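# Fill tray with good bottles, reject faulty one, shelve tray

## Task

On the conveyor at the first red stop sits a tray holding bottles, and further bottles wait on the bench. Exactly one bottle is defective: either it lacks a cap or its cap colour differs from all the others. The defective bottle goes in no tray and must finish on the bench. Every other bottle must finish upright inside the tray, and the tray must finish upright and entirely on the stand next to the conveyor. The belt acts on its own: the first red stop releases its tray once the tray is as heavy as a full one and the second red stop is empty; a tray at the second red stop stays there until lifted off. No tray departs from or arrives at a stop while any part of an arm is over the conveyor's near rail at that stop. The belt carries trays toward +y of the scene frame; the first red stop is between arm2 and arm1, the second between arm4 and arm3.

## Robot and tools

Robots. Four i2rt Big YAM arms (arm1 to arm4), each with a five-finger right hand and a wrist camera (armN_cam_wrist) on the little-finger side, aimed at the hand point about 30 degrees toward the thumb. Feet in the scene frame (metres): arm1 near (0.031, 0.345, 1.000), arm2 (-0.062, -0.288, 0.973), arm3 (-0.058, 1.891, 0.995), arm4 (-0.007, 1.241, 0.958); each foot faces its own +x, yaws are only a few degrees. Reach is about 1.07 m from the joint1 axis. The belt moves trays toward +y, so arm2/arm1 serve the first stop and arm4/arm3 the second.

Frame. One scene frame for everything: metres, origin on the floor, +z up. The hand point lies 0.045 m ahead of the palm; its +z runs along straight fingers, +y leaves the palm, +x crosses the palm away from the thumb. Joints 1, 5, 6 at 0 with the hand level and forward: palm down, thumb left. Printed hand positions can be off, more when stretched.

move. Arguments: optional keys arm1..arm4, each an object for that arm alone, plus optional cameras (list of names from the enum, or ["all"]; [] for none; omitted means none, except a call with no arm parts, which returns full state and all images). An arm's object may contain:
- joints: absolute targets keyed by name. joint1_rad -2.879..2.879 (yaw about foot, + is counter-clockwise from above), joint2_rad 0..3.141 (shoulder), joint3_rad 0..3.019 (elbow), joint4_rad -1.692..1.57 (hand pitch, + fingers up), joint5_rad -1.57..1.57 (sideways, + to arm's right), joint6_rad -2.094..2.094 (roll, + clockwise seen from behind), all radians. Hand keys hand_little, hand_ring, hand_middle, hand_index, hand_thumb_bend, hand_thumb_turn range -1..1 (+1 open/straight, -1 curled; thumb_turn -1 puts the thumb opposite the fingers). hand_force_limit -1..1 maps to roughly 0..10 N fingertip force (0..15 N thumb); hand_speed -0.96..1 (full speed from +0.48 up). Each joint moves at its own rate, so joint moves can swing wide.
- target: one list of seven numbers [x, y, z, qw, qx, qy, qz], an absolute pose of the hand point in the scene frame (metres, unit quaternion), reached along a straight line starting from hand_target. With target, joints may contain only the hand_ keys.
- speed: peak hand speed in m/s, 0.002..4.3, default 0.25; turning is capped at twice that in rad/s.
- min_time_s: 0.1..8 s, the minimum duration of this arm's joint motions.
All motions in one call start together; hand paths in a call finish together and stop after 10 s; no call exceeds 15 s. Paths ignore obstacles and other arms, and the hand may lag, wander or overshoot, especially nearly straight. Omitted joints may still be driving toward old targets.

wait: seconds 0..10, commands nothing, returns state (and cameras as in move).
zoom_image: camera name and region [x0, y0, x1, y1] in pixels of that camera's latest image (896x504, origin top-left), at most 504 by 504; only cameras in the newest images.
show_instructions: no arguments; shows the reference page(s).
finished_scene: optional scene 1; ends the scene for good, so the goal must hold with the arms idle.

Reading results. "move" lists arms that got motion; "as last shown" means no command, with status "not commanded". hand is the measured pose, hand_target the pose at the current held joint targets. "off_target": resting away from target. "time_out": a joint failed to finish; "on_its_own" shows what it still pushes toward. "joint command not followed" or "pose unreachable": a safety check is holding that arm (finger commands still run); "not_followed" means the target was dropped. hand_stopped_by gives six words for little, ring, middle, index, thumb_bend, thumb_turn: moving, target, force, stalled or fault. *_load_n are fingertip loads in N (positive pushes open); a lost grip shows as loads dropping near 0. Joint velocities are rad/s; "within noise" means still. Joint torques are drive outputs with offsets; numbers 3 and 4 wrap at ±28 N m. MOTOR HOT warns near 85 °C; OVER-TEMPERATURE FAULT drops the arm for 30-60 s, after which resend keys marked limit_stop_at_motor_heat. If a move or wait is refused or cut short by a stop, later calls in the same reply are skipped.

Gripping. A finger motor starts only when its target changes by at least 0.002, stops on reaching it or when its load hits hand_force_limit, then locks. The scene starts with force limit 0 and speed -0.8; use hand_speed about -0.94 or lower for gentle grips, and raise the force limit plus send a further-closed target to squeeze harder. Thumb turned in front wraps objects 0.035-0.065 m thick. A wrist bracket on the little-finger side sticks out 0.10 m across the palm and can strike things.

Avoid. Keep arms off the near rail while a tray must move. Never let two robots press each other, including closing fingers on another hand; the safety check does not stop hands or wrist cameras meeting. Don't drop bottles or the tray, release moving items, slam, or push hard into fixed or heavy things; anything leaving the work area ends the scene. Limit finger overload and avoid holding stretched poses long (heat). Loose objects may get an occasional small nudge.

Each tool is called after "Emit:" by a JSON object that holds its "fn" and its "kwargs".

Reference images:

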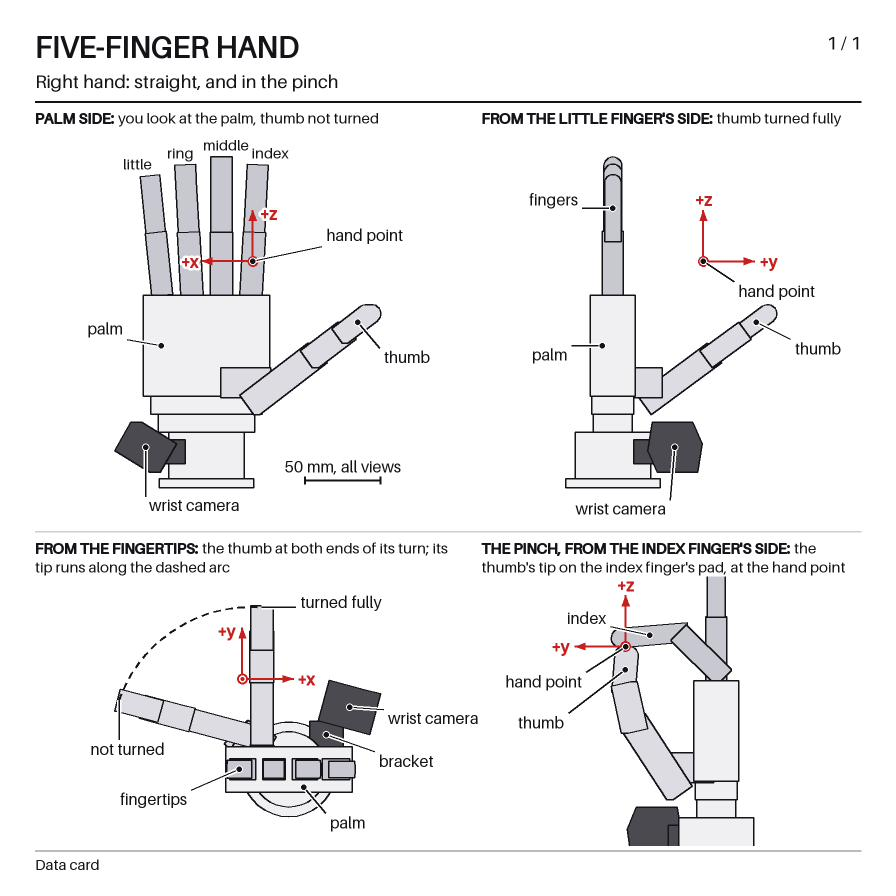

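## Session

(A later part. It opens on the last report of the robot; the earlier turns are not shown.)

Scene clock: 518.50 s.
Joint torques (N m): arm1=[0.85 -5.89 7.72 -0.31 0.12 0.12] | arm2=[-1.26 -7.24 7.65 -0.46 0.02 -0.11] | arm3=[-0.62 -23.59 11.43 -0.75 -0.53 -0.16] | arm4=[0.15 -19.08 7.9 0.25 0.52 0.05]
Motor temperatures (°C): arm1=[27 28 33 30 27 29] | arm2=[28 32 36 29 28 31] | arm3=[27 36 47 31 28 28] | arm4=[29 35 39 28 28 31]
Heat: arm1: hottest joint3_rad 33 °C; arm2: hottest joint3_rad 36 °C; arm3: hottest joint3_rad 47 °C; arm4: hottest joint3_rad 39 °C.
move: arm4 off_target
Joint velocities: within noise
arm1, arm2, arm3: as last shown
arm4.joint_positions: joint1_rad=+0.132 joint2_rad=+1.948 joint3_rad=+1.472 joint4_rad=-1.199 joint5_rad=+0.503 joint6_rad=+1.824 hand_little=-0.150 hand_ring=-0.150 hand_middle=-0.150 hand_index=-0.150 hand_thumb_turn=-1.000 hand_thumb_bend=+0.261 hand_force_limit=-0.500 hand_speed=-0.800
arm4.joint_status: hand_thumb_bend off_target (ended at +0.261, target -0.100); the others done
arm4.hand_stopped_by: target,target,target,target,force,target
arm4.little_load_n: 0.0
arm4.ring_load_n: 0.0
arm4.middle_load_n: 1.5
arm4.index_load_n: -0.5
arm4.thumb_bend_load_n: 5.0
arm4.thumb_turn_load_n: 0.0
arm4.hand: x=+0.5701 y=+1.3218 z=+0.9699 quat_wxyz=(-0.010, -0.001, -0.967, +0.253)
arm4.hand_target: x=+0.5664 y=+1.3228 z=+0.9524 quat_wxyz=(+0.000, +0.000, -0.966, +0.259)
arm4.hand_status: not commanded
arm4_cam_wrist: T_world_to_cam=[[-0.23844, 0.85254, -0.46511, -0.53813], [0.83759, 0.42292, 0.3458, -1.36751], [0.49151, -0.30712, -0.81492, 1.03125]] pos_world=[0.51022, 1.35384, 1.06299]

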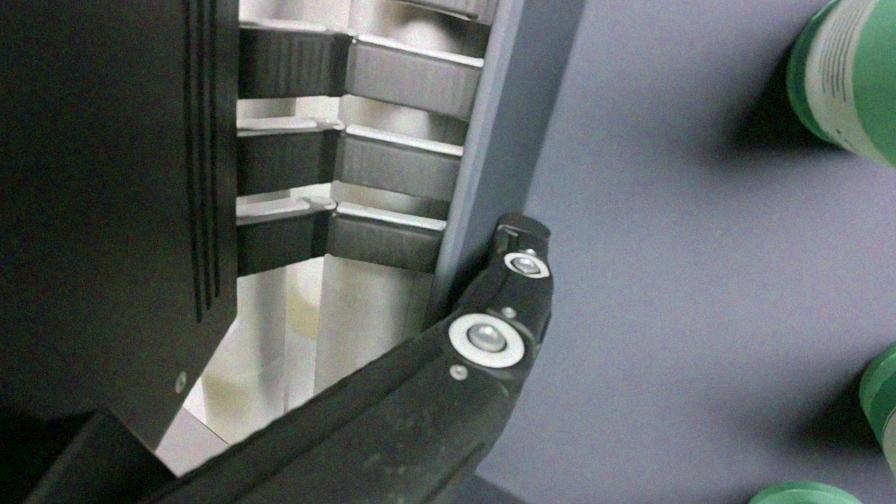

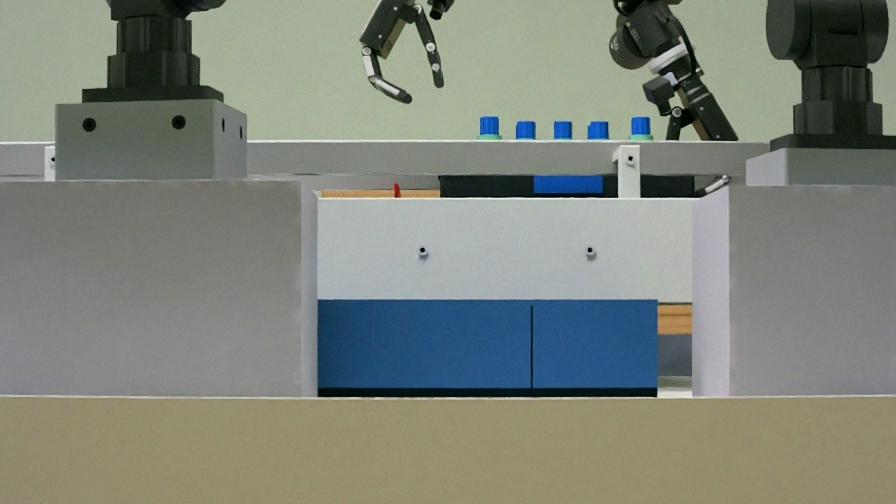

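Emit:
{"fn": "move", "kwargs": {"arm4": {"joints": {"hand_speed": -0.88, "hand_force_limit": -0.55, "hand_index": -0.4, "hand_middle": -0.4, "hand_ring": -0.4, "hand_little": -0.4}}, "cameras": ["arm4_cam_wrist"]}}

Emit:
{"fn": "move", "kwargs": {"arm4": {"joints": {"hand_speed": -0.85, "hand_force_limit": 0.0, "hand_thumb_bend": -0.2}}, "cameras": ["arm4_cam_wrist", "cam_stand_across"]}}

Emit:
{"fn": "zoom_image", "kwargs": {"camera": "arm4_cam_wrist", "region": [400, 0, 700, 400]}}

Scene clock: 523.73 s.
Joint torques (N m): arm1=[0.73 -5.13 7.62 -0.13 0.14 0.09] | arm2=[-1.26 -7.06 7.66 -0.49 0.02 -0.1] | arm3=[-0.62 -23.47 11.43 -0.7 -0.52 -0.16] | arm4=[0.09 -19.14 7.9 0.27 0.5 0.05]
Motor temperatures (°C): arm1=[27 28 33 30 27 29] | arm2=[28 32 36 29 28 31] | arm3=[27 36 47 31 28 28] | arm4=[29 35 39 28 28 31]
Heat: arm1: hottest joint3_rad 33 °C; arm2: hottest joint3_rad 36 °C; arm3: hottest joint3_rad 47 °C; arm4: hottest joint3_rad 39 °C.
move: arm4 off_target
Joint velocities: within noise
arm1, arm2, arm3: as last shown
arm1.thumb_turn_load_n: -0.5
arm2.index_load_n: -0.5
arm4.joint_positions: joint1_rad=+0.132 joint2_rad=+1.948 joint3_rad=+1.472 joint4_rad=-1.199 joint5_rad=+0.504 joint6_rad=+1.824 hand_little=-0.400 hand_ring=-0.237 hand_middle=-0.158 hand_index=-0.260 hand_thumb_turn=-1.000 hand_thumb_bend=+0.261 hand_force_limit=-0.550 hand_speed=-0.880
arm4.joint_status: hand_ring off_target (ended at -0.237, target -0.400); hand_middle off_target (ended at -0.158, target -0.400); hand_index off_target (ended at -0.260, target -0.400); the others done
arm4.hand_stopped_by: target,force,force,force,force,target
arm4.little_load_n: 0.0
arm4.ring_load_n: 1.5
arm4.middle_load_n: 3.5
arm4.index_load_n: 2.5
arm4.thumb_bend_load_n: 6.0
arm4.thumb_turn_load_n: 0.0
arm4.hand: x=+0.5701 y=+1.3217 z=+0.9697 quat_wxyz=(-0.010, -0.001, -0.967, +0.254)
arm4.hand_target: x=+0.5664 y=+1.3227 z=+0.9524 quat_wxyz=(+0.000, +0.000, -0.966, +0.259)
arm4.hand_status: not commanded
arm4_cam_wrist: T_world_to_cam=[[-0.23857, 0.85215, -0.46575, -0.53687], [0.83761, 0.42326, 0.34536, -1.36739], [0.49143, -0.30772, -0.81474, 1.03174]] pos_world=[0.51023, 1.35374, 1.06279]

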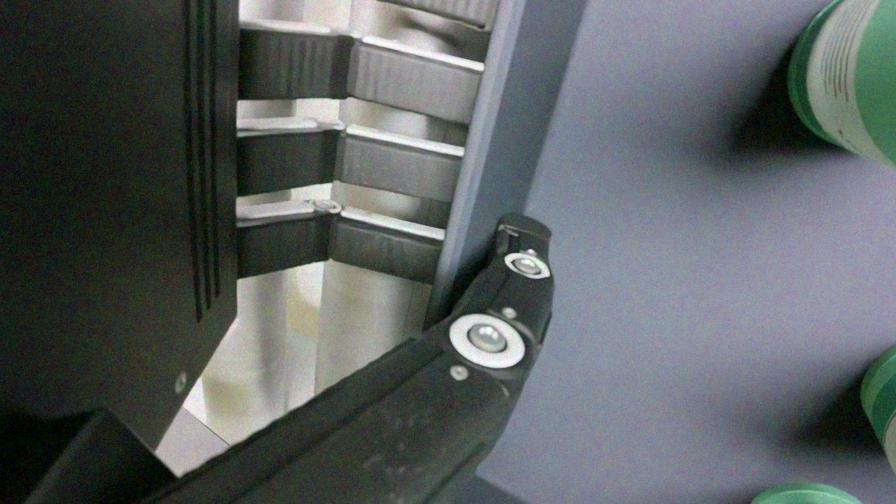

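Scene clock: 524.37 s.
Joint torques (N m): arm1=[0.91 -6.07 7.65 -0.12 0.1 0.12] | arm2=[-1.26 -7.12 7.65 -0.44 0.01 -0.11] | arm3=[-0.62 -23.65 11.4 -0.72 -0.53 -0.16] | arm4=[0.09 -19.19 7.9 0.27 0.5 0.04]
Motor temperatures (°C): arm1=[27 28 33 30 27 29] | arm2=[28 32 36 29 28 31] | arm3=[27 36 47 31 28 28] | arm4=[29 35 39 28 28 31]
Heat: arm1: hottest joint3_rad 33 °C; arm2: hottest joint3_rad 36 °C; arm3: hottest joint3_rad 47 °C; arm4: hottest joint3_rad 39 °C.
move: arm4 off_target
Joint velocities: within noise
arm1.joint_positions: joint1_rad=-0.404 joint2_rad=+1.010 joint3_rad=+1.179 joint4_rad=-1.685 joint5_rad=+0.012 joint6_rad=-1.385 hand_little=-1.000 hand_ring=-1.000 hand_middle=+1.000 hand_index=+1.000 hand_thumb_turn=-1.000 hand_thumb_bend=+0.500 hand_force_limit=-0.500 hand_speed=-0.300
arm1.joint_status: not commanded
arm1.hand_stopped_by: target,target,target,target,target,target
arm1.little_load_n: 0.0
arm1.ring_load_n: 0.0
arm1.middle_load_n: 0.0
arm1.index_load_n: 0.0
arm1.thumb_bend_load_n: 0.0
arm1.thumb_turn_load_n: 0.0
arm1.hand: x=+0.2253 y=+0.2155 z=+1.2833 quat_wxyz=(+0.005, +0.966, -0.258, +0.030)
arm1.hand_target: x=+0.2205 y=+0.2197 z=+1.2791 quat_wxyz=(+0.005, +0.965, -0.260, +0.020)
arm1.hand_status: not commanded
arm2.joint_positions: joint1_rad=-0.203 joint2_rad=+1.170 joint3_rad=+1.195 joint4_rad=-1.585 joint5_rad=-0.003 joint6_rad=-1.346 hand_little=-1.000 hand_ring=-1.000 hand_middle=+0.900 hand_index=+0.880 hand_thumb_turn=-1.000 hand_thumb_bend=+0.600 hand_force_limit=-0.500 hand_speed=-0.600
arm2.joint_status: not commanded
arm2.hand_stopped_by: target,target,target,target,target,target
arm2.little_load_n: 0.0
arm2.ring_load_n: 0.0
arm2.middle_load_n: 0.0
arm2.index_load_n: 0.0
arm2.thumb_bend_load_n: 0.0
arm2.thumb_turn_load_n: 0.0
arm2.hand: x=+0.1871 y=-0.4192 z=+1.2204 quat_wxyz=(+0.000, +0.966, -0.260, +0.007)
arm2.hand_target: x=+0.1801 y=-0.4199 z=+1.2199 quat_wxyz=(+0.000, +0.966, -0.259, +0.000)
arm2.hand_status: not commanded
arm3: as last shown
arm4.joint_positions: joint1_rad=+0.132 joint2_rad=+1.948 joint3_rad=+1.472 joint4_rad=-1.199 joint5_rad=+0.504 joint6_rad=+1.824 hand_little=-0.400 hand_ring=-0.237 hand_middle=-0.158 hand_index=-0.260 hand_thumb_turn=-1.000 hand_thumb_bend=+0.252 hand_force_limit=+0.000 hand_speed=-0.850
arm4.joint_status: hand_thumb_bend off_target (ended at +0.252, target -0.200); the others done
arm4.hand_stopped_by: target,force,force,force,force,target
arm4.little_load_n: 0.0
arm4.ring_load_n: 1.5
arm4.middle_load_n: 3.5
arm4.index_load_n: 2.5
arm4.thumb_bend_load_n: 8.0
arm4.thumb_turn_load_n: 0.0
arm4.hand: x=+0.5701 y=+1.3217 z=+0.9697 quat_wxyz=(-0.010, -0.001, -0.967, +0.254)
arm4.hand_target: x=+0.5664 y=+1.3227 z=+0.9524 quat_wxyz=(+0.000, +0.000, -0.966, +0.259)
arm4.hand_status: not commanded
arm4_cam_wrist: T_world_to_cam=[[-0.23857, 0.85215, -0.46575, -0.53687], [0.83761, 0.42326, 0.34536, -1.36739], [0.49143, -0.30772, -0.81474, 1.03174]] pos_world=[0.51023, 1.35374, 1.06279]

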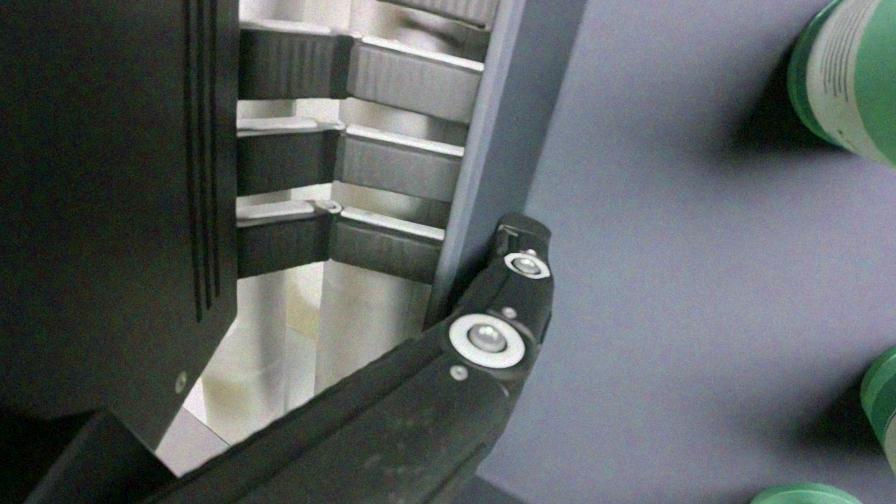

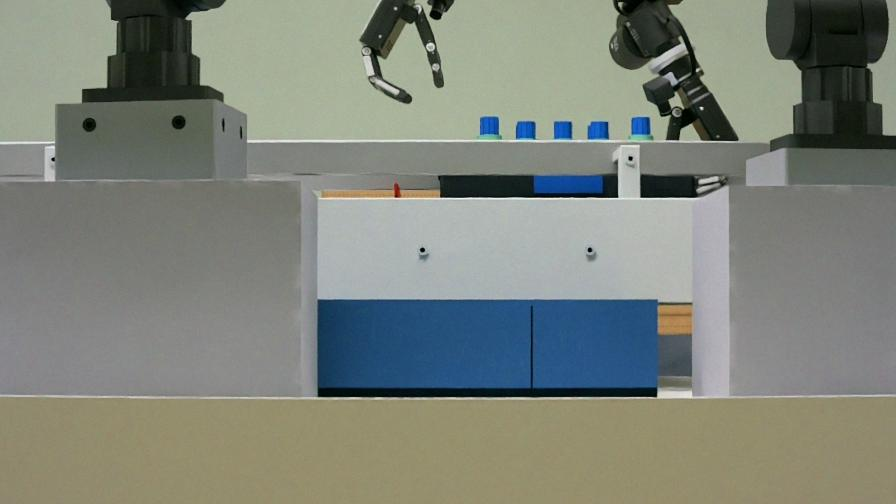

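Scaled by 1.260.

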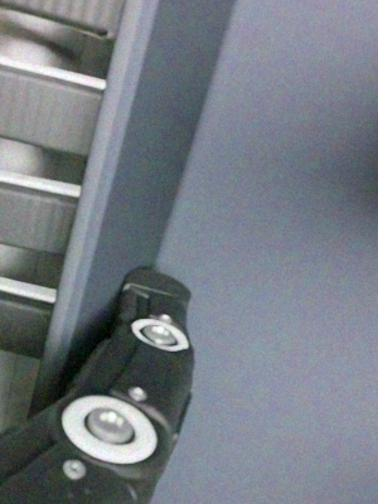

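Emit:
{"fn": "move", "kwargs": {"arm4": {"target": [0.5665, 1.307, 0.9525, 0, 0, 0.9659, -0.2588], "speed": 0.04}, "arm3": {"target": [0.549, 1.634, 1.01, -0.2588, 0.9659, 0, 0], "speed": 0.1}, "cameras": ["arm3_cam_wrist", "arm4_cam_wrist", "cam_stand", "cam_stand_across"]}}

Emit:
{"fn": "zoom_image", "kwargs": {"camera": "cam_stand_across", "region": [340, 40, 540, 210]}}

Emit:
{"fn": "zoom_image", "kwargs": {"camera": "cam_stand_across", "region": [600, 90, 780, 230]}}

Scene clock: 533.87 s.
Joint torques (N m): arm1=[0.73 -6.42 7.72 -0.13 0.16 0.1] | arm2=[-1.26 -7 7.66 -0.51 0.02 -0.11] | arm3=[-0.62 -23.94 11.15 -0.24 -0.34 -0.16] | arm4=[-2.08 -20.01 6.94 0.51 0.52 -0.15]
Motor temperatures (°C): arm1=[27 28 33 30 27 29] | arm2=[28 32 36 29 28 31] | arm3=[27 37 47 31 28 28] | arm4=[29 35 39 28 28 31]
Heat: arm1: hottest joint3_rad 33 °C; arm2: hottest joint3_rad 36 °C; arm3: hottest joint3_rad 47 °C; arm4: hottest joint3_rad 39 °C.
move: arm3 off_target; arm4 off_target
Joint velocities: within noise
arm1, arm2: as last shown
arm3.joint_positions: joint1_rad=-0.331 joint2_rad=+2.392 joint3_rad=+2.208 joint4_rad=-1.680 joint5_rad=-0.476 joint6_rad=-2.057 hand_little=-0.150 hand_ring=-0.150 hand_middle=-0.150 hand_index=-0.150 hand_thumb_turn=-1.000 hand_thumb_bend=+0.800 hand_force_limit=+0.000 hand_speed=+0.200
arm3.joint_status: not commanded
arm3.hand_stopped_by: target,target,target,target,target,target
arm3.little_load_n: 0.0
arm3.ring_load_n: 0.0
arm3.middle_load_n: 0.0
arm3.index_load_n: 0.0
arm3.thumb_bend_load_n: 0.0
arm3.thumb_turn_load_n: 0.0
arm3.hand: x=+0.5369 y=+1.6502 z=+1.0033 quat_wxyz=(-0.267, +0.963, -0.007, -0.022)
arm3.hand_target: x=+0.5481 y=+1.6342 z=+1.0104 quat_wxyz=(-0.258, +0.966, +0.000, +0.000)
arm3.hand_status: off_target (0.021 m and 2.8 deg from the pose sent, 0.084 m and 2.0 deg at the start)
arm4.joint_positions: joint1_rad=+0.132 joint2_rad=+1.946 joint3_rad=+1.467 joint4_rad=-1.186 joint5_rad=+0.506 joint6_rad=+1.814 hand_little=-0.400 hand_ring=-0.237 hand_middle=-0.158 hand_index=-0.260 hand_thumb_turn=-1.000 hand_thumb_bend=+0.252 hand_force_limit=+0.000 hand_speed=-0.850
arm4.joint_status: not commanded
arm4.hand_stopped_by: target,force,force,force,force,target
arm4.little_load_n: 0.0
arm4.ring_load_n: 0.0
arm4.middle_load_n: 2.0
arm4.index_load_n: 2.0
arm4.thumb_bend_load_n: 8.5
arm4.thumb_turn_load_n: 0.0
arm4.hand: x=+0.5710 y=+1.3218 z=+0.9691 quat_wxyz=(-0.014, +0.003, -0.967, +0.254)
arm4.hand_target: x=+0.5660 y=+1.3073 z=+0.9530 quat_wxyz=(+0.000, +0.000, -0.966, +0.259)
arm4.hand_status: off_target (0.023 m and 1.7 deg from the pose sent, 0.023 m and 1.3 deg at the start)
arm3_cam_wrist: T_world_to_cam=[[0.24278, -0.84406, -0.47814, 1.73777], [-0.80767, -0.44889, 0.38233, 0.78676], [-0.53734, 0.29335, -0.7907, 0.71969]] pos_world=[0.60027, 1.60884, 1.09916]
arm4_cam_wrist: T_world_to_cam=[[-0.24371, 0.84989, -0.46722, -0.5297], [0.83199, 0.43077, 0.34962, -1.37887], [0.4984, -0.30352, -0.81208, 1.01861]] pos_world=[0.51043, 1.35333, 1.06178]

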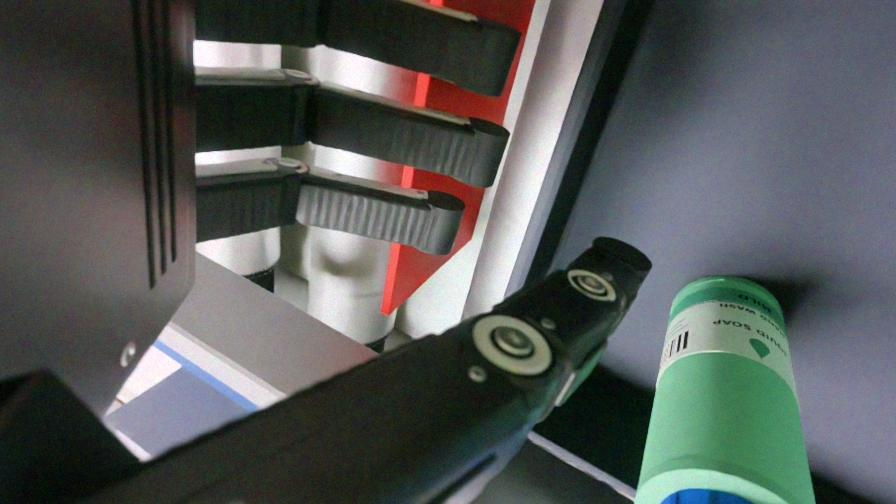

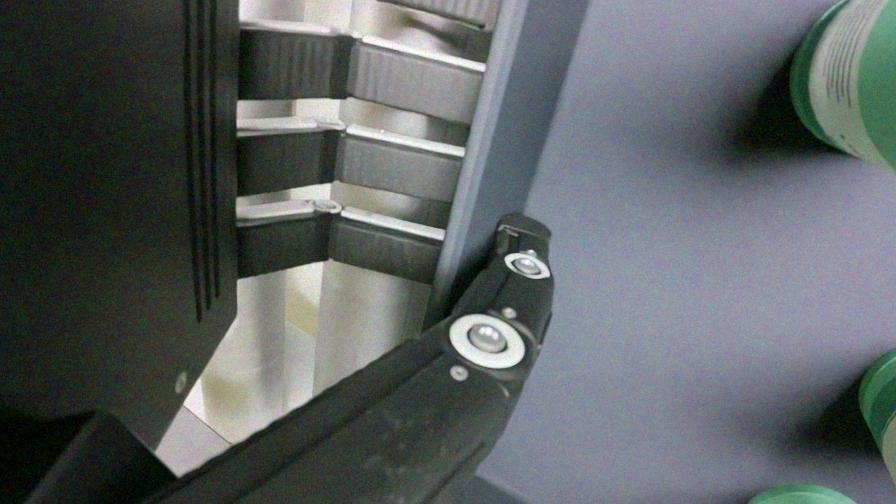

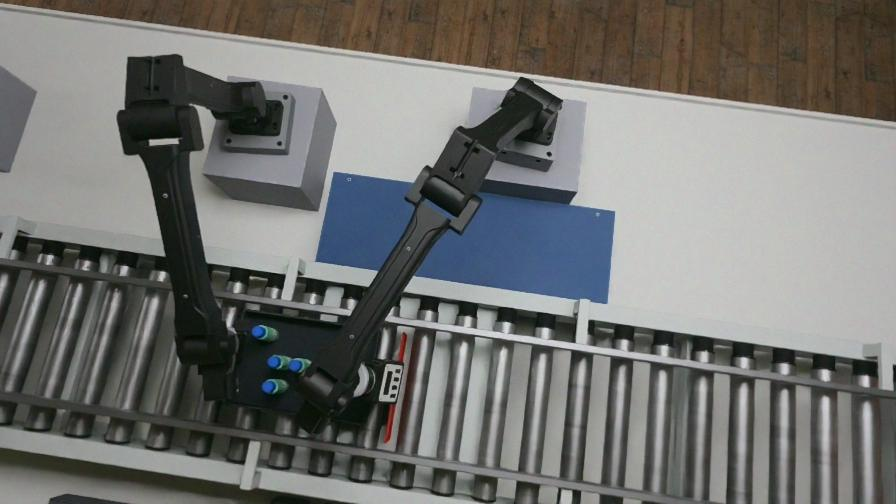

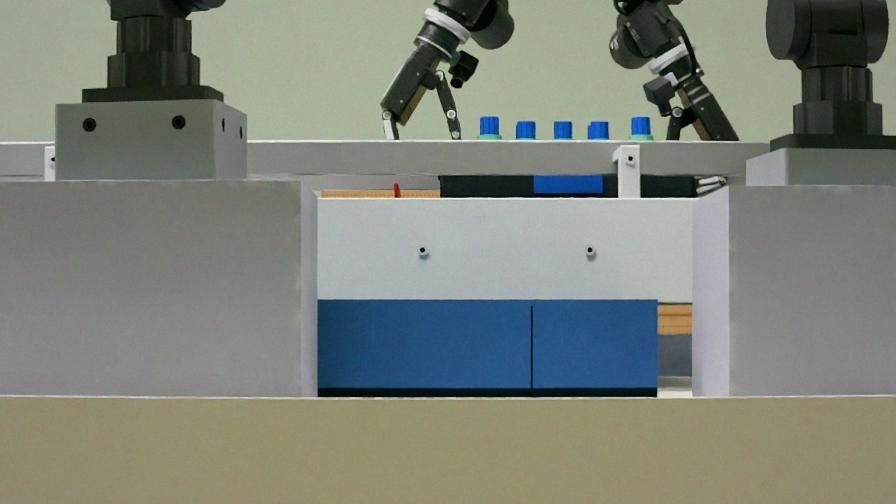

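Scaled by 2.520.

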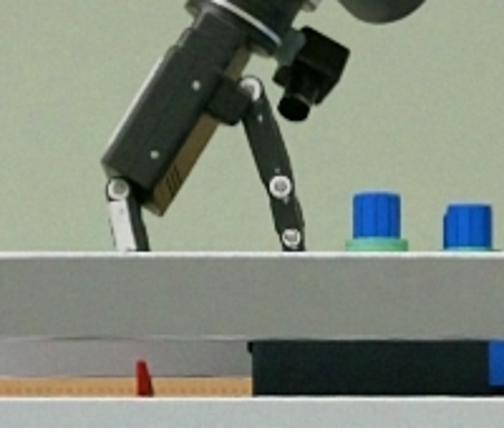

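Scaled by 2.800.

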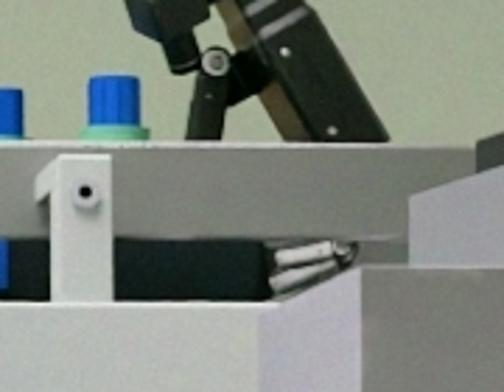

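Emit:
{"fn": "move", "kwargs": {"arm4": {"target": [0.5665, 1.290, 0.9525, 0, 0, 0.9659, -0.2588], "speed": 0.03}, "cameras": ["arm4_cam_wrist", "cam_stand_across"]}}

Emit:
{"fn": "zoom_image", "kwargs": {"camera": "cam_stand_across", "region": [340, 90, 540, 230]}}

Emit:
{"fn": "zoom_image", "kwargs": {"camera": "cam_stand_across", "region": [600, 90, 780, 230]}}

Scene clock: 541.43 s.
Joint torques (N m): arm1=[0.91 -5.54 7.57 -0.18 0.12 0.1] | arm2=[-1.26 -7.12 7.64 -0.46 0.02 -0.11] | arm3=[-0.73 -23.88 11.17 -0.28 -0.34 -0.16] | arm4=[-3.96 -19.96 6.75 0.36 0.77 -0.15]
Motor temperatures (°C): arm1=[27 28 33 30 27 29] | arm2=[28 32 36 29 28 31] | arm3=[27 38 47 31 28 28] | arm4=[29 36 39 28 28 31]
Heat: arm1: hottest joint3_rad 33 °C; arm2: hottest joint3_rad 36 °C; arm3: hottest joint3_rad 47 °C; arm4: hottest joint3_rad 39 °C.
move: arm4 off_target
Joint velocities: within noise
arm1, arm2, arm3: as last shown
arm1.index_load_n: -0.5
arm2.little_load_n: 0.5
arm3.hand: x=+0.5370 y=+1.6502 z=+1.0033 quat_wxyz=(-0.267, +0.963, -0.007, -0.022)
arm4.joint_positions: joint1_rad=+0.127 joint2_rad=+1.936 joint3_rad=+1.452 joint4_rad=-1.158 joint5_rad=+0.502 joint6_rad=+1.781 hand_little=-0.400 hand_ring=-0.237 hand_middle=-0.159 hand_index=-0.260 hand_thumb_turn=-1.000 hand_thumb_bend=+0.252 hand_force_limit=+0.000 hand_speed=-0.850
arm4.joint_status: not commanded
arm4.hand_stopped_by: target,force,force,force,force,target
arm4.little_load_n: 0.0
arm4.ring_load_n: 0.0
arm4.middle_load_n: 0.0
arm4.index_load_n: 3.0
arm4.thumb_bend_load_n: 9.5
arm4.thumb_turn_load_n: 0.0
arm4.hand: x=+0.5711 y=+1.3210 z=+0.9691 quat_wxyz=(-0.019, +0.013, -0.968, +0.250)
arm4.hand_target: x=+0.5652 y=+1.2909 z=+0.9530 quat_wxyz=(+0.000, +0.000, -0.966, +0.259)
arm4.hand_status: off_target (0.035 m and 2.9 deg from the pose sent, 0.036 m and 1.7 deg at the start)
arm4_cam_wrist: T_world_to_cam=[[-0.26095, 0.84769, -0.46187, -0.52139], [0.82017, 0.44703, 0.35706, -1.40053], [0.50914, -0.28564, -0.8119, 0.98843]] pos_world=[0.50936, 1.35039, 1.06176]

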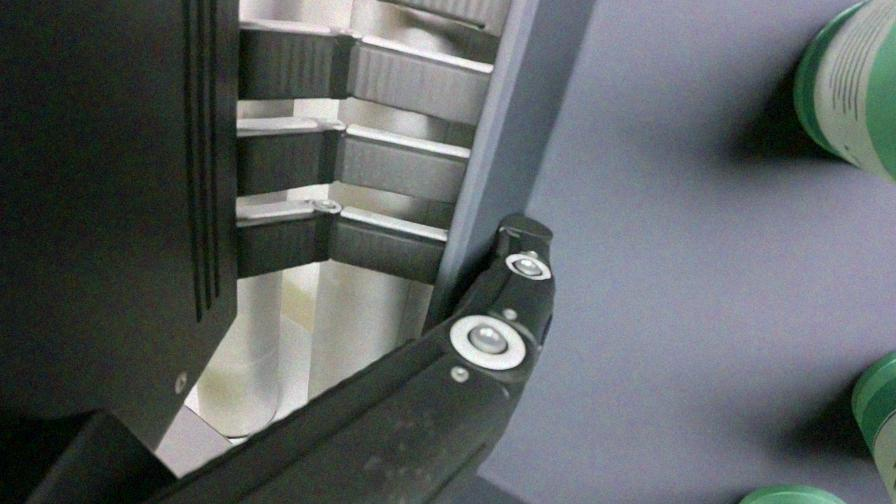

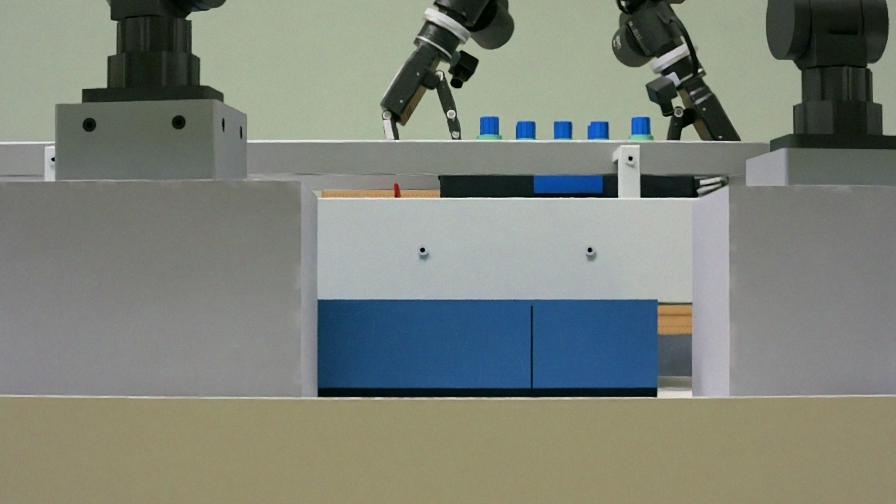

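Scaled by 2.520.

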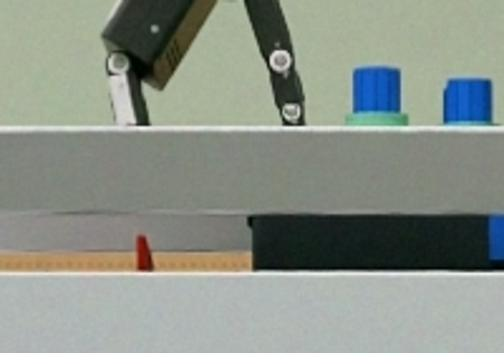

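Scaled by 2.800.

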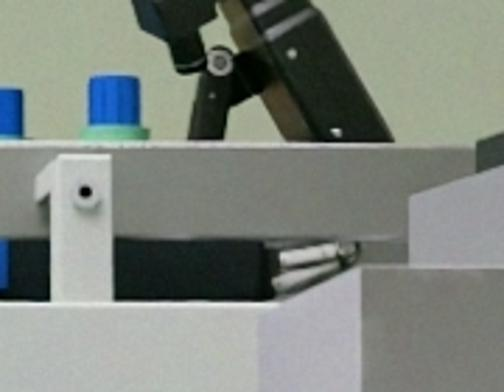

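Emit:
{"fn": "move", "kwargs": {"arm4": {"target": [0.5665, 1.323, 0.9525, 0, 0, 0.9659, -0.2588], "speed": 0.05}, "arm3": {"target": [0.556, 1.630, 0.978, -0.2588, 0.9659, 0, 0], "speed": 0.06}, "cameras": ["arm3_cam_wrist", "cam_stand_across", "arm4_cam_wrist"]}}

Emit:
{"fn": "zoom_image", "kwargs": {"camera": "cam_stand_across", "region": [340, 90, 540, 230]}}

Emit:
{"fn": "zoom_image", "kwargs": {"camera": "arm3_cam_wrist", "region": [380, 0, 680, 400]}}

Scene clock: 548.90 s.
Joint torques (N m): arm1=[0.56 -5.77 7.61 -0.17 0.13 0.08] | arm2=[-1.26 -7.06 7.68 -0.5 0.01 -0.11] | arm3=[-0.73 -24.35 11.06 -0.12 -0.34 -0.16] | arm4=[0.21 -18.02 9.43 -0.62 0.53 0.06]
Motor temperatures (°C): arm1=[27 28 33 30 27 29] | arm2=[28 32 36 29 28 31] | arm3=[27 39 46 31 28 28] | arm4=[29 36 39 28 28 31]
Heat: arm1: hottest joint3_rad 33 °C; arm2: hottest joint3_rad 36 °C; arm3: hottest joint3_rad 46 °C; arm4: hottest joint3_rad 39 °C.
move: arm3 off_target; arm4 off_target
Joint velocities: within noise
arm1, arm2: as last shown
arm1.index_load_n: 0.0
arm2.little_load_n: 0.0
arm3.joint_positions: joint1_rad=-0.332 joint2_rad=+2.446 joint3_rad=+2.222 joint4_rad=-1.646 joint5_rad=-0.476 joint6_rad=-2.057 hand_little=-0.150 hand_ring=-0.150 hand_middle=-0.150 hand_index=-0.150 hand_thumb_turn=-1.000 hand_thumb_bend=+0.800 hand_force_limit=+0.000 hand_speed=+0.200
arm3.joint_status: not commanded
arm3.hand_stopped_by: target,target,target,target,target,target
arm3.little_load_n: 0.0
arm3.ring_load_n: 0.0
arm3.middle_load_n: 0.0
arm3.index_load_n: 0.0
arm3.thumb_bend_load_n: 0.0
arm3.thumb_turn_load_n: 0.0
arm3.hand: x=+0.5425 y=+1.6471 z=+0.9714 quat_wxyz=(-0.268, +0.963, -0.007, -0.024)
arm3.hand_target: x=+0.5552 y=+1.6303 z=+0.9786 quat_wxyz=(-0.258, +0.966, +0.000, +0.000)
arm3.hand_status: off_target (0.023 m and 3.1 deg from the pose sent, 0.038 m and 2.8 deg at the start)
arm4.joint_positions: joint1_rad=+0.132 joint2_rad=+1.936 joint3_rad=+1.452 joint4_rad=-1.173 joint5_rad=+0.503 joint6_rad=+1.822 hand_little=-0.400 hand_ring=-0.237 hand_middle=-0.158 hand_index=-0.260 hand_thumb_turn=-1.000 hand_thumb_bend=+0.252 hand_force_limit=+0.000 hand_speed=-0.850
arm4.joint_status: not commanded
arm4.hand_stopped_by: target,force,force,force,force,target
arm4.little_load_n: 0.0
arm4.ring_load_n: 0.5
arm4.middle_load_n: 2.5
arm4.index_load_n: 1.5
arm4.thumb_bend_load_n: 9.0
arm4.thumb_turn_load_n: 0.5
arm4.hand: x=+0.5695 y=+1.3214 z=+0.9695 quat_wxyz=(-0.018, -0.003, -0.968, +0.251)
arm4.hand_target: x=+0.5661 y=+1.3229 z=+0.9528 quat_wxyz=(+0.000, +0.000, -0.966, +0.259)
arm4.hand_status: off_target (0.017 m and 2.3 deg from the pose sent, 0.017 m and 2.9 deg at the start)
pictures: arm3_cam_wrist, arm4_cam_wrist, cam_stand_across
arm3_cam_wrist: T_world_to_cam=[[0.24065, -0.84285, -0.48135, 1.72081], [-0.80571, -0.45, 0.38514, 0.80017], [-0.54122, 0.29514, -0.78738, 0.69433]] pos_world=[0.60639, 1.60553, 1.06684]
arm4_cam_wrist: T_world_to_cam=[[-0.23096, 0.85447, -0.46533, -0.5446], [0.83166, 0.4216, 0.36137, -1.37673], [0.50496, -0.30354, -0.80801, 1.01196]] pos_world=[0.5082, 1.35293, 1.06176]

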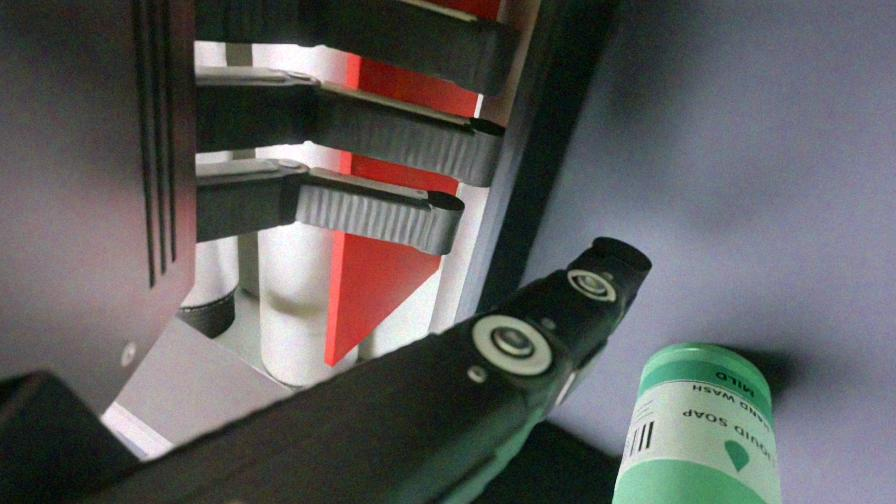

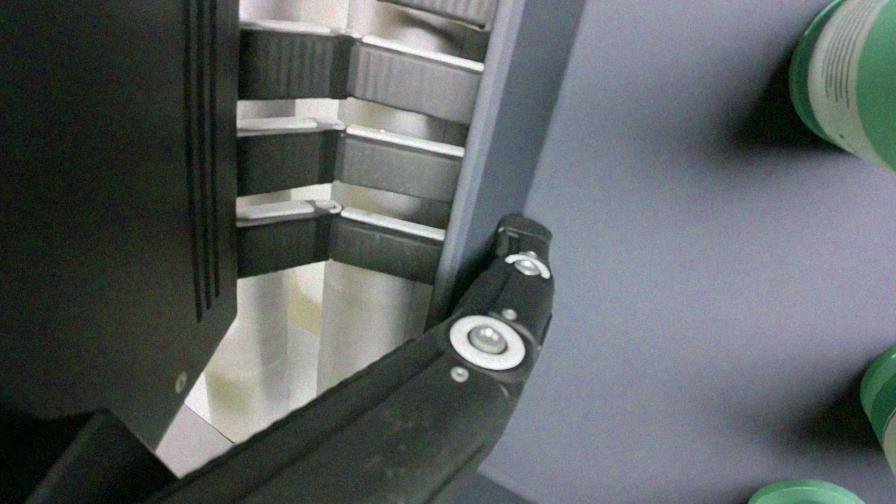

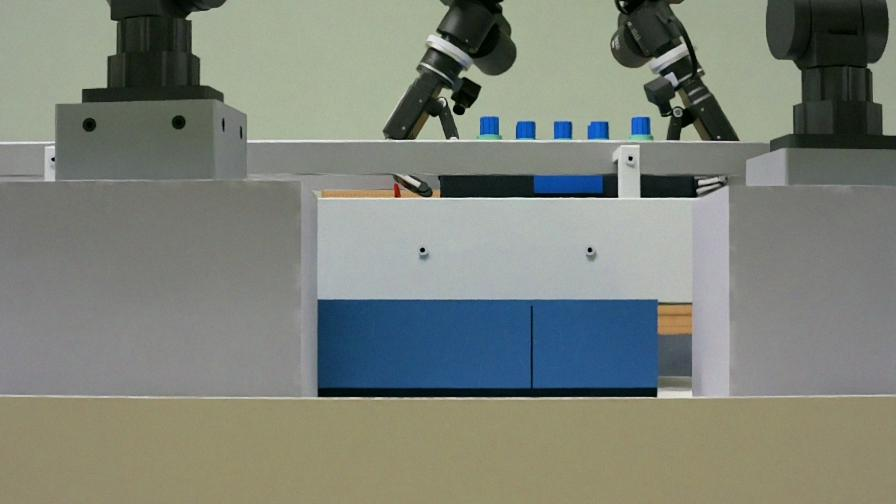

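Scaled by 2.520.

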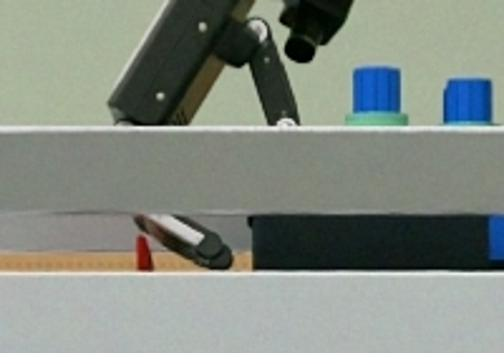

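Scaled by 1.260.

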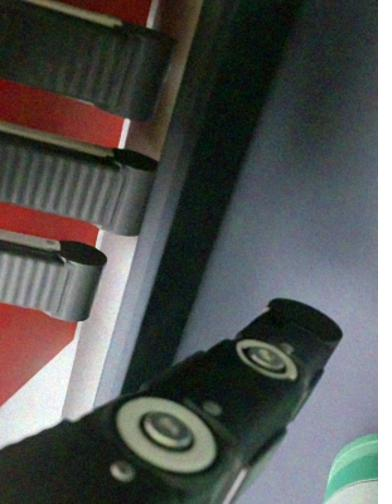

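Emit:
{"fn": "move", "kwargs": {"arm3": {"target": [0.557, 1.619, 0.969, -0.2588, 0.9659, 0, 0], "speed": 0.04}, "cameras": ["arm3_cam_wrist", "cam_stand_across"]}}

Emit:
{"fn": "zoom_image", "kwargs": {"camera": "cam_stand_across", "region": [360, 130, 480, 220]}}

Emit:
{"fn": "zoom_image", "kwargs": {"camera": "arm3_cam_wrist", "region": [380, 0, 680, 400]}}

Scene clock: 555.00 s.
Joint torques (N m): arm1=[0.85 -6.3 7.53 -0.21 0.11 0.09] | arm2=[-1.2 -7.06 7.62 -0.49 0.03 -0.11] | arm3=[-0.91 -24.06 11.3 -0.44 -0.24 -0.18] | arm4=[0.21 -18.08 9.42 -0.64 0.53 0.06]
Motor temperatures (°C): arm1=[27 28 33 30 27 29] | arm2=[28 32 36 29 28 31] | arm3=[27 40 47 31 28 28] | arm4=[29 36 39 28 28 31]
Heat: arm1: hottest joint3_rad 33 °C; arm2: hottest joint3_rad 36 °C; arm3: hottest joint3_rad 47 °C; arm4: hottest joint3_rad 39 °C.
move: arm3 off_target
Joint velocities: within noise
arm1, arm2, arm4: as last shown
arm3.joint_positions: joint1_rad=-0.342 joint2_rad=+2.470 joint3_rad=+2.254 joint4_rad=-1.646 joint5_rad=-0.475 joint6_rad=-2.069 hand_little=-0.150 hand_ring=-0.150 hand_middle=-0.150 hand_index=-0.150 hand_thumb_turn=-1.000 hand_thumb_bend=+0.800 hand_force_limit=+0.000 hand_speed=+0.200
arm3.joint_status: not commanded
arm3.hand_stopped_by: target,target,target,target,target,target
arm3.little_load_n: 0.0
arm3.ring_load_n: 0.0
arm3.middle_load_n: 0.5
arm3.index_load_n: 0.0
arm3.thumb_bend_load_n: 0.0
arm3.thumb_turn_load_n: 0.0
arm3.hand: x=+0.5471 y=+1.6371 z=+0.9655 quat_wxyz=(-0.267, +0.964, -0.006, -0.018)
arm3.hand_target: x=+0.5562 y=+1.6193 z=+0.9695 quat_wxyz=(-0.258, +0.966, +0.000, +0.000)
arm3.hand_status: off_target (0.021 m and 2.4 deg from the pose sent, 0.032 m and 3.1 deg at the start)
arm4.middle_load_n: 2.0
arm4.thumb_turn_load_n: 1.0
arm3_cam_wrist: T_world_to_cam=[[0.24671, -0.84462, -0.47514, 1.70202], [-0.81085, -0.44842, 0.3761, 0.81061], [-0.53072, 0.29248, -0.79548, 0.70164]] pos_world=[0.60974, 1.59584, 1.06197]

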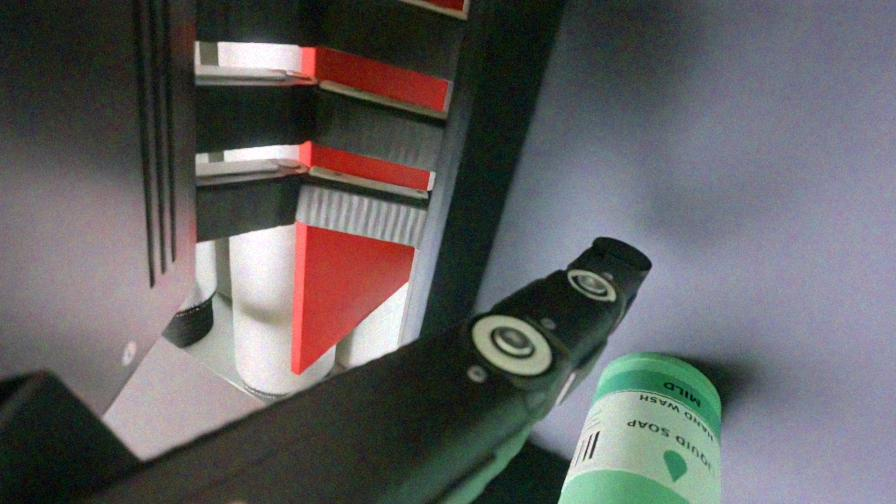

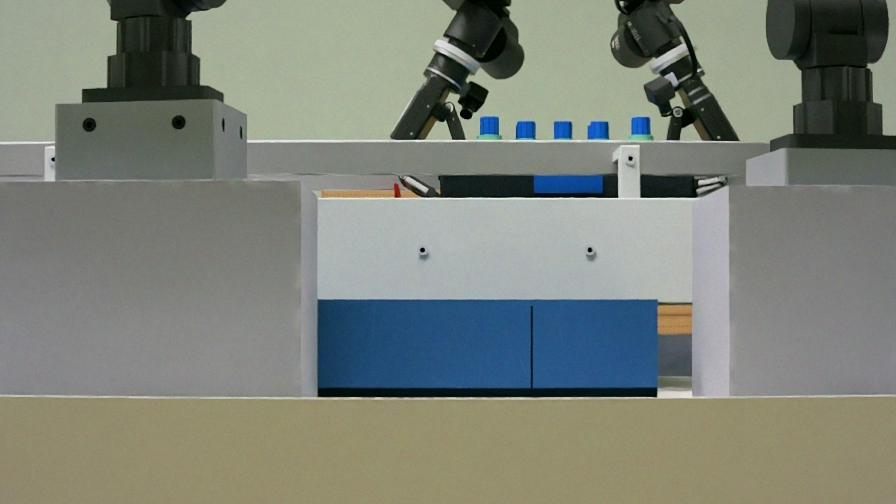

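Scaled by 4.200.

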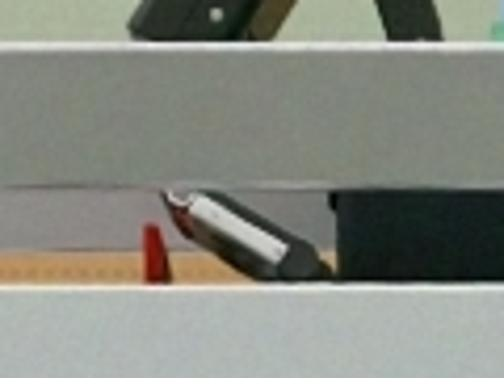

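Scaled by 1.260.

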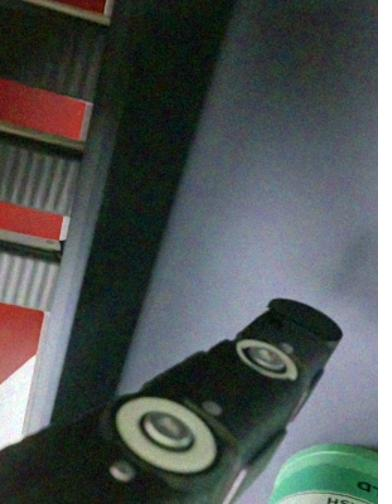

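Emit:
{"fn": "move", "kwargs": {"arm3": {"joints": {"hand_speed": -0.8, "hand_force_limit": -0.5, "hand_thumb_bend": -0.1}}, "cameras": ["arm3_cam_wrist", "cam_stand_across"]}}

Emit:
{"fn": "zoom_image", "kwargs": {"camera": "cam_stand_across", "region": [360, 130, 480, 220]}}

Scene clock: 560.00 s.
Joint torques (N m): arm1=[1.32 -5.6 7.46 -0.1 0.13 0.11] | arm2=[-1.14 -6.95 7.66 -0.49 0.02 -0.1] | arm3=[-0.85 -24.06 11.3 -0.4 -0.25 -0.15] | arm4=[0.21 -18.08 9.43 -0.64 0.53 0.06]
Motor temperatures (°C): arm1=[27 28 33 30 27 29] | arm2=[28 32 36 29 28 31] | arm3=[27 41 47 31 28 28] | arm4=[29 36 40 28 28 31]
Heat: arm1: hottest joint3_rad 33 °C; arm2: hottest joint3_rad 36 °C; arm3: hottest joint3_rad 47 °C; arm4: hottest joint3_rad 40 °C.
move: arm3 off_target
Joint velocities: within noise
arm1, arm2, arm4: as last shown
arm3.joint_positions: joint1_rad=-0.342 joint2_rad=+2.470 joint3_rad=+2.254 joint4_rad=-1.646 joint5_rad=-0.475 joint6_rad=-2.073 hand_little=-0.150 hand_ring=-0.150 hand_middle=-0.150 hand_index=-0.150 hand_thumb_turn=-1.000 hand_thumb_bend=+0.260 hand_force_limit=-0.500 hand_speed=-0.800
arm3.joint_status: hand_thumb_bend off_target (ended at +0.260, target -0.100); the others done
arm3.hand_stopped_by: target,target,target,target,force,target
arm3.little_load_n: 0.0
arm3.ring_load_n: 0.0
arm3.middle_load_n: 1.5
arm3.index_load_n: 0.0
arm3.thumb_bend_load_n: 4.5
arm3.thumb_turn_load_n: 0.5
arm3.hand: x=+0.5473 y=+1.6370 z=+0.9652 quat_wxyz=(-0.267, +0.964, -0.004, -0.018)
arm3.hand_target: x=+0.5562 y=+1.6194 z=+0.9693 quat_wxyz=(-0.258, +0.966, +0.000, +0.000)
arm3.hand_status: not commanded
arm4.ring_load_n: 0.0
arm4.thumb_bend_load_n: 8.5
arm3_cam_wrist: T_world_to_cam=[[0.24986, -0.84375, -0.47504, 1.69858], [-0.81006, -0.45091, 0.37481, 0.81568], [-0.53044, 0.29116, -0.79615, 0.70415]] pos_world=[0.60985, 1.59594, 1.06178]

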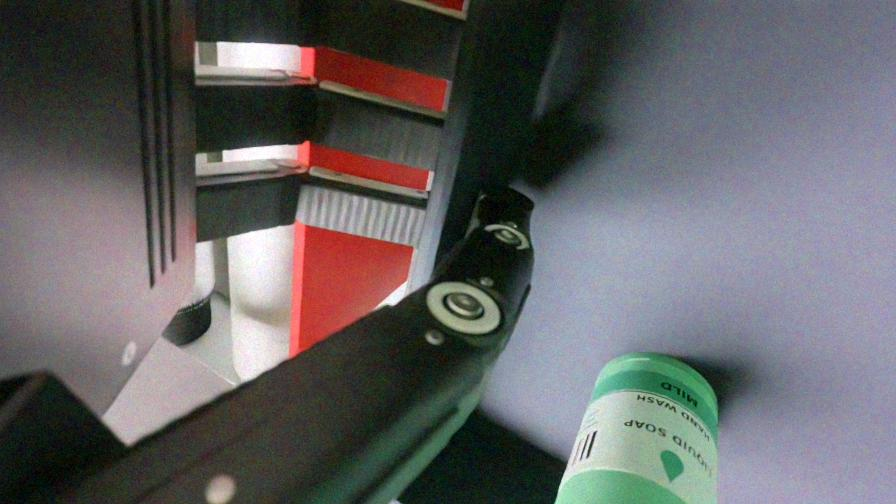

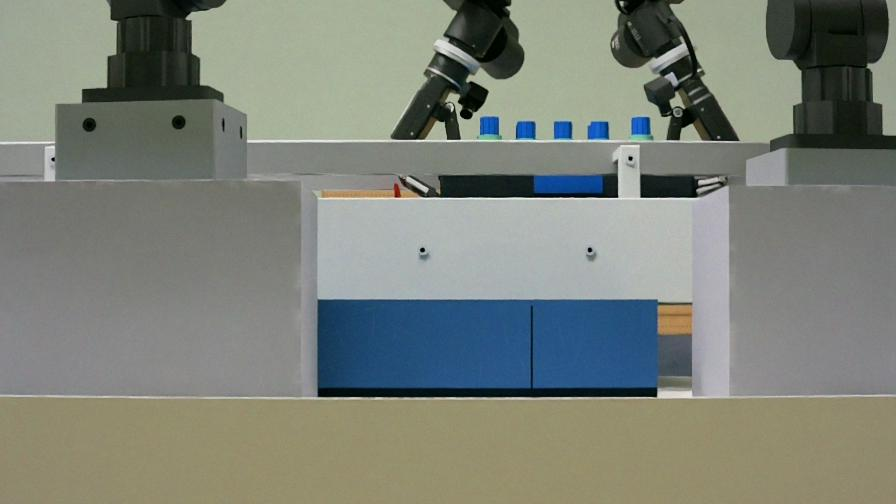

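Scaled by 4.200.

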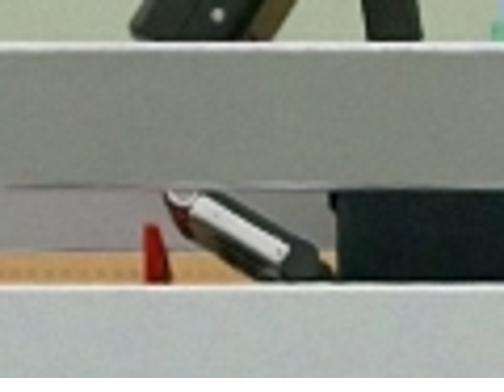

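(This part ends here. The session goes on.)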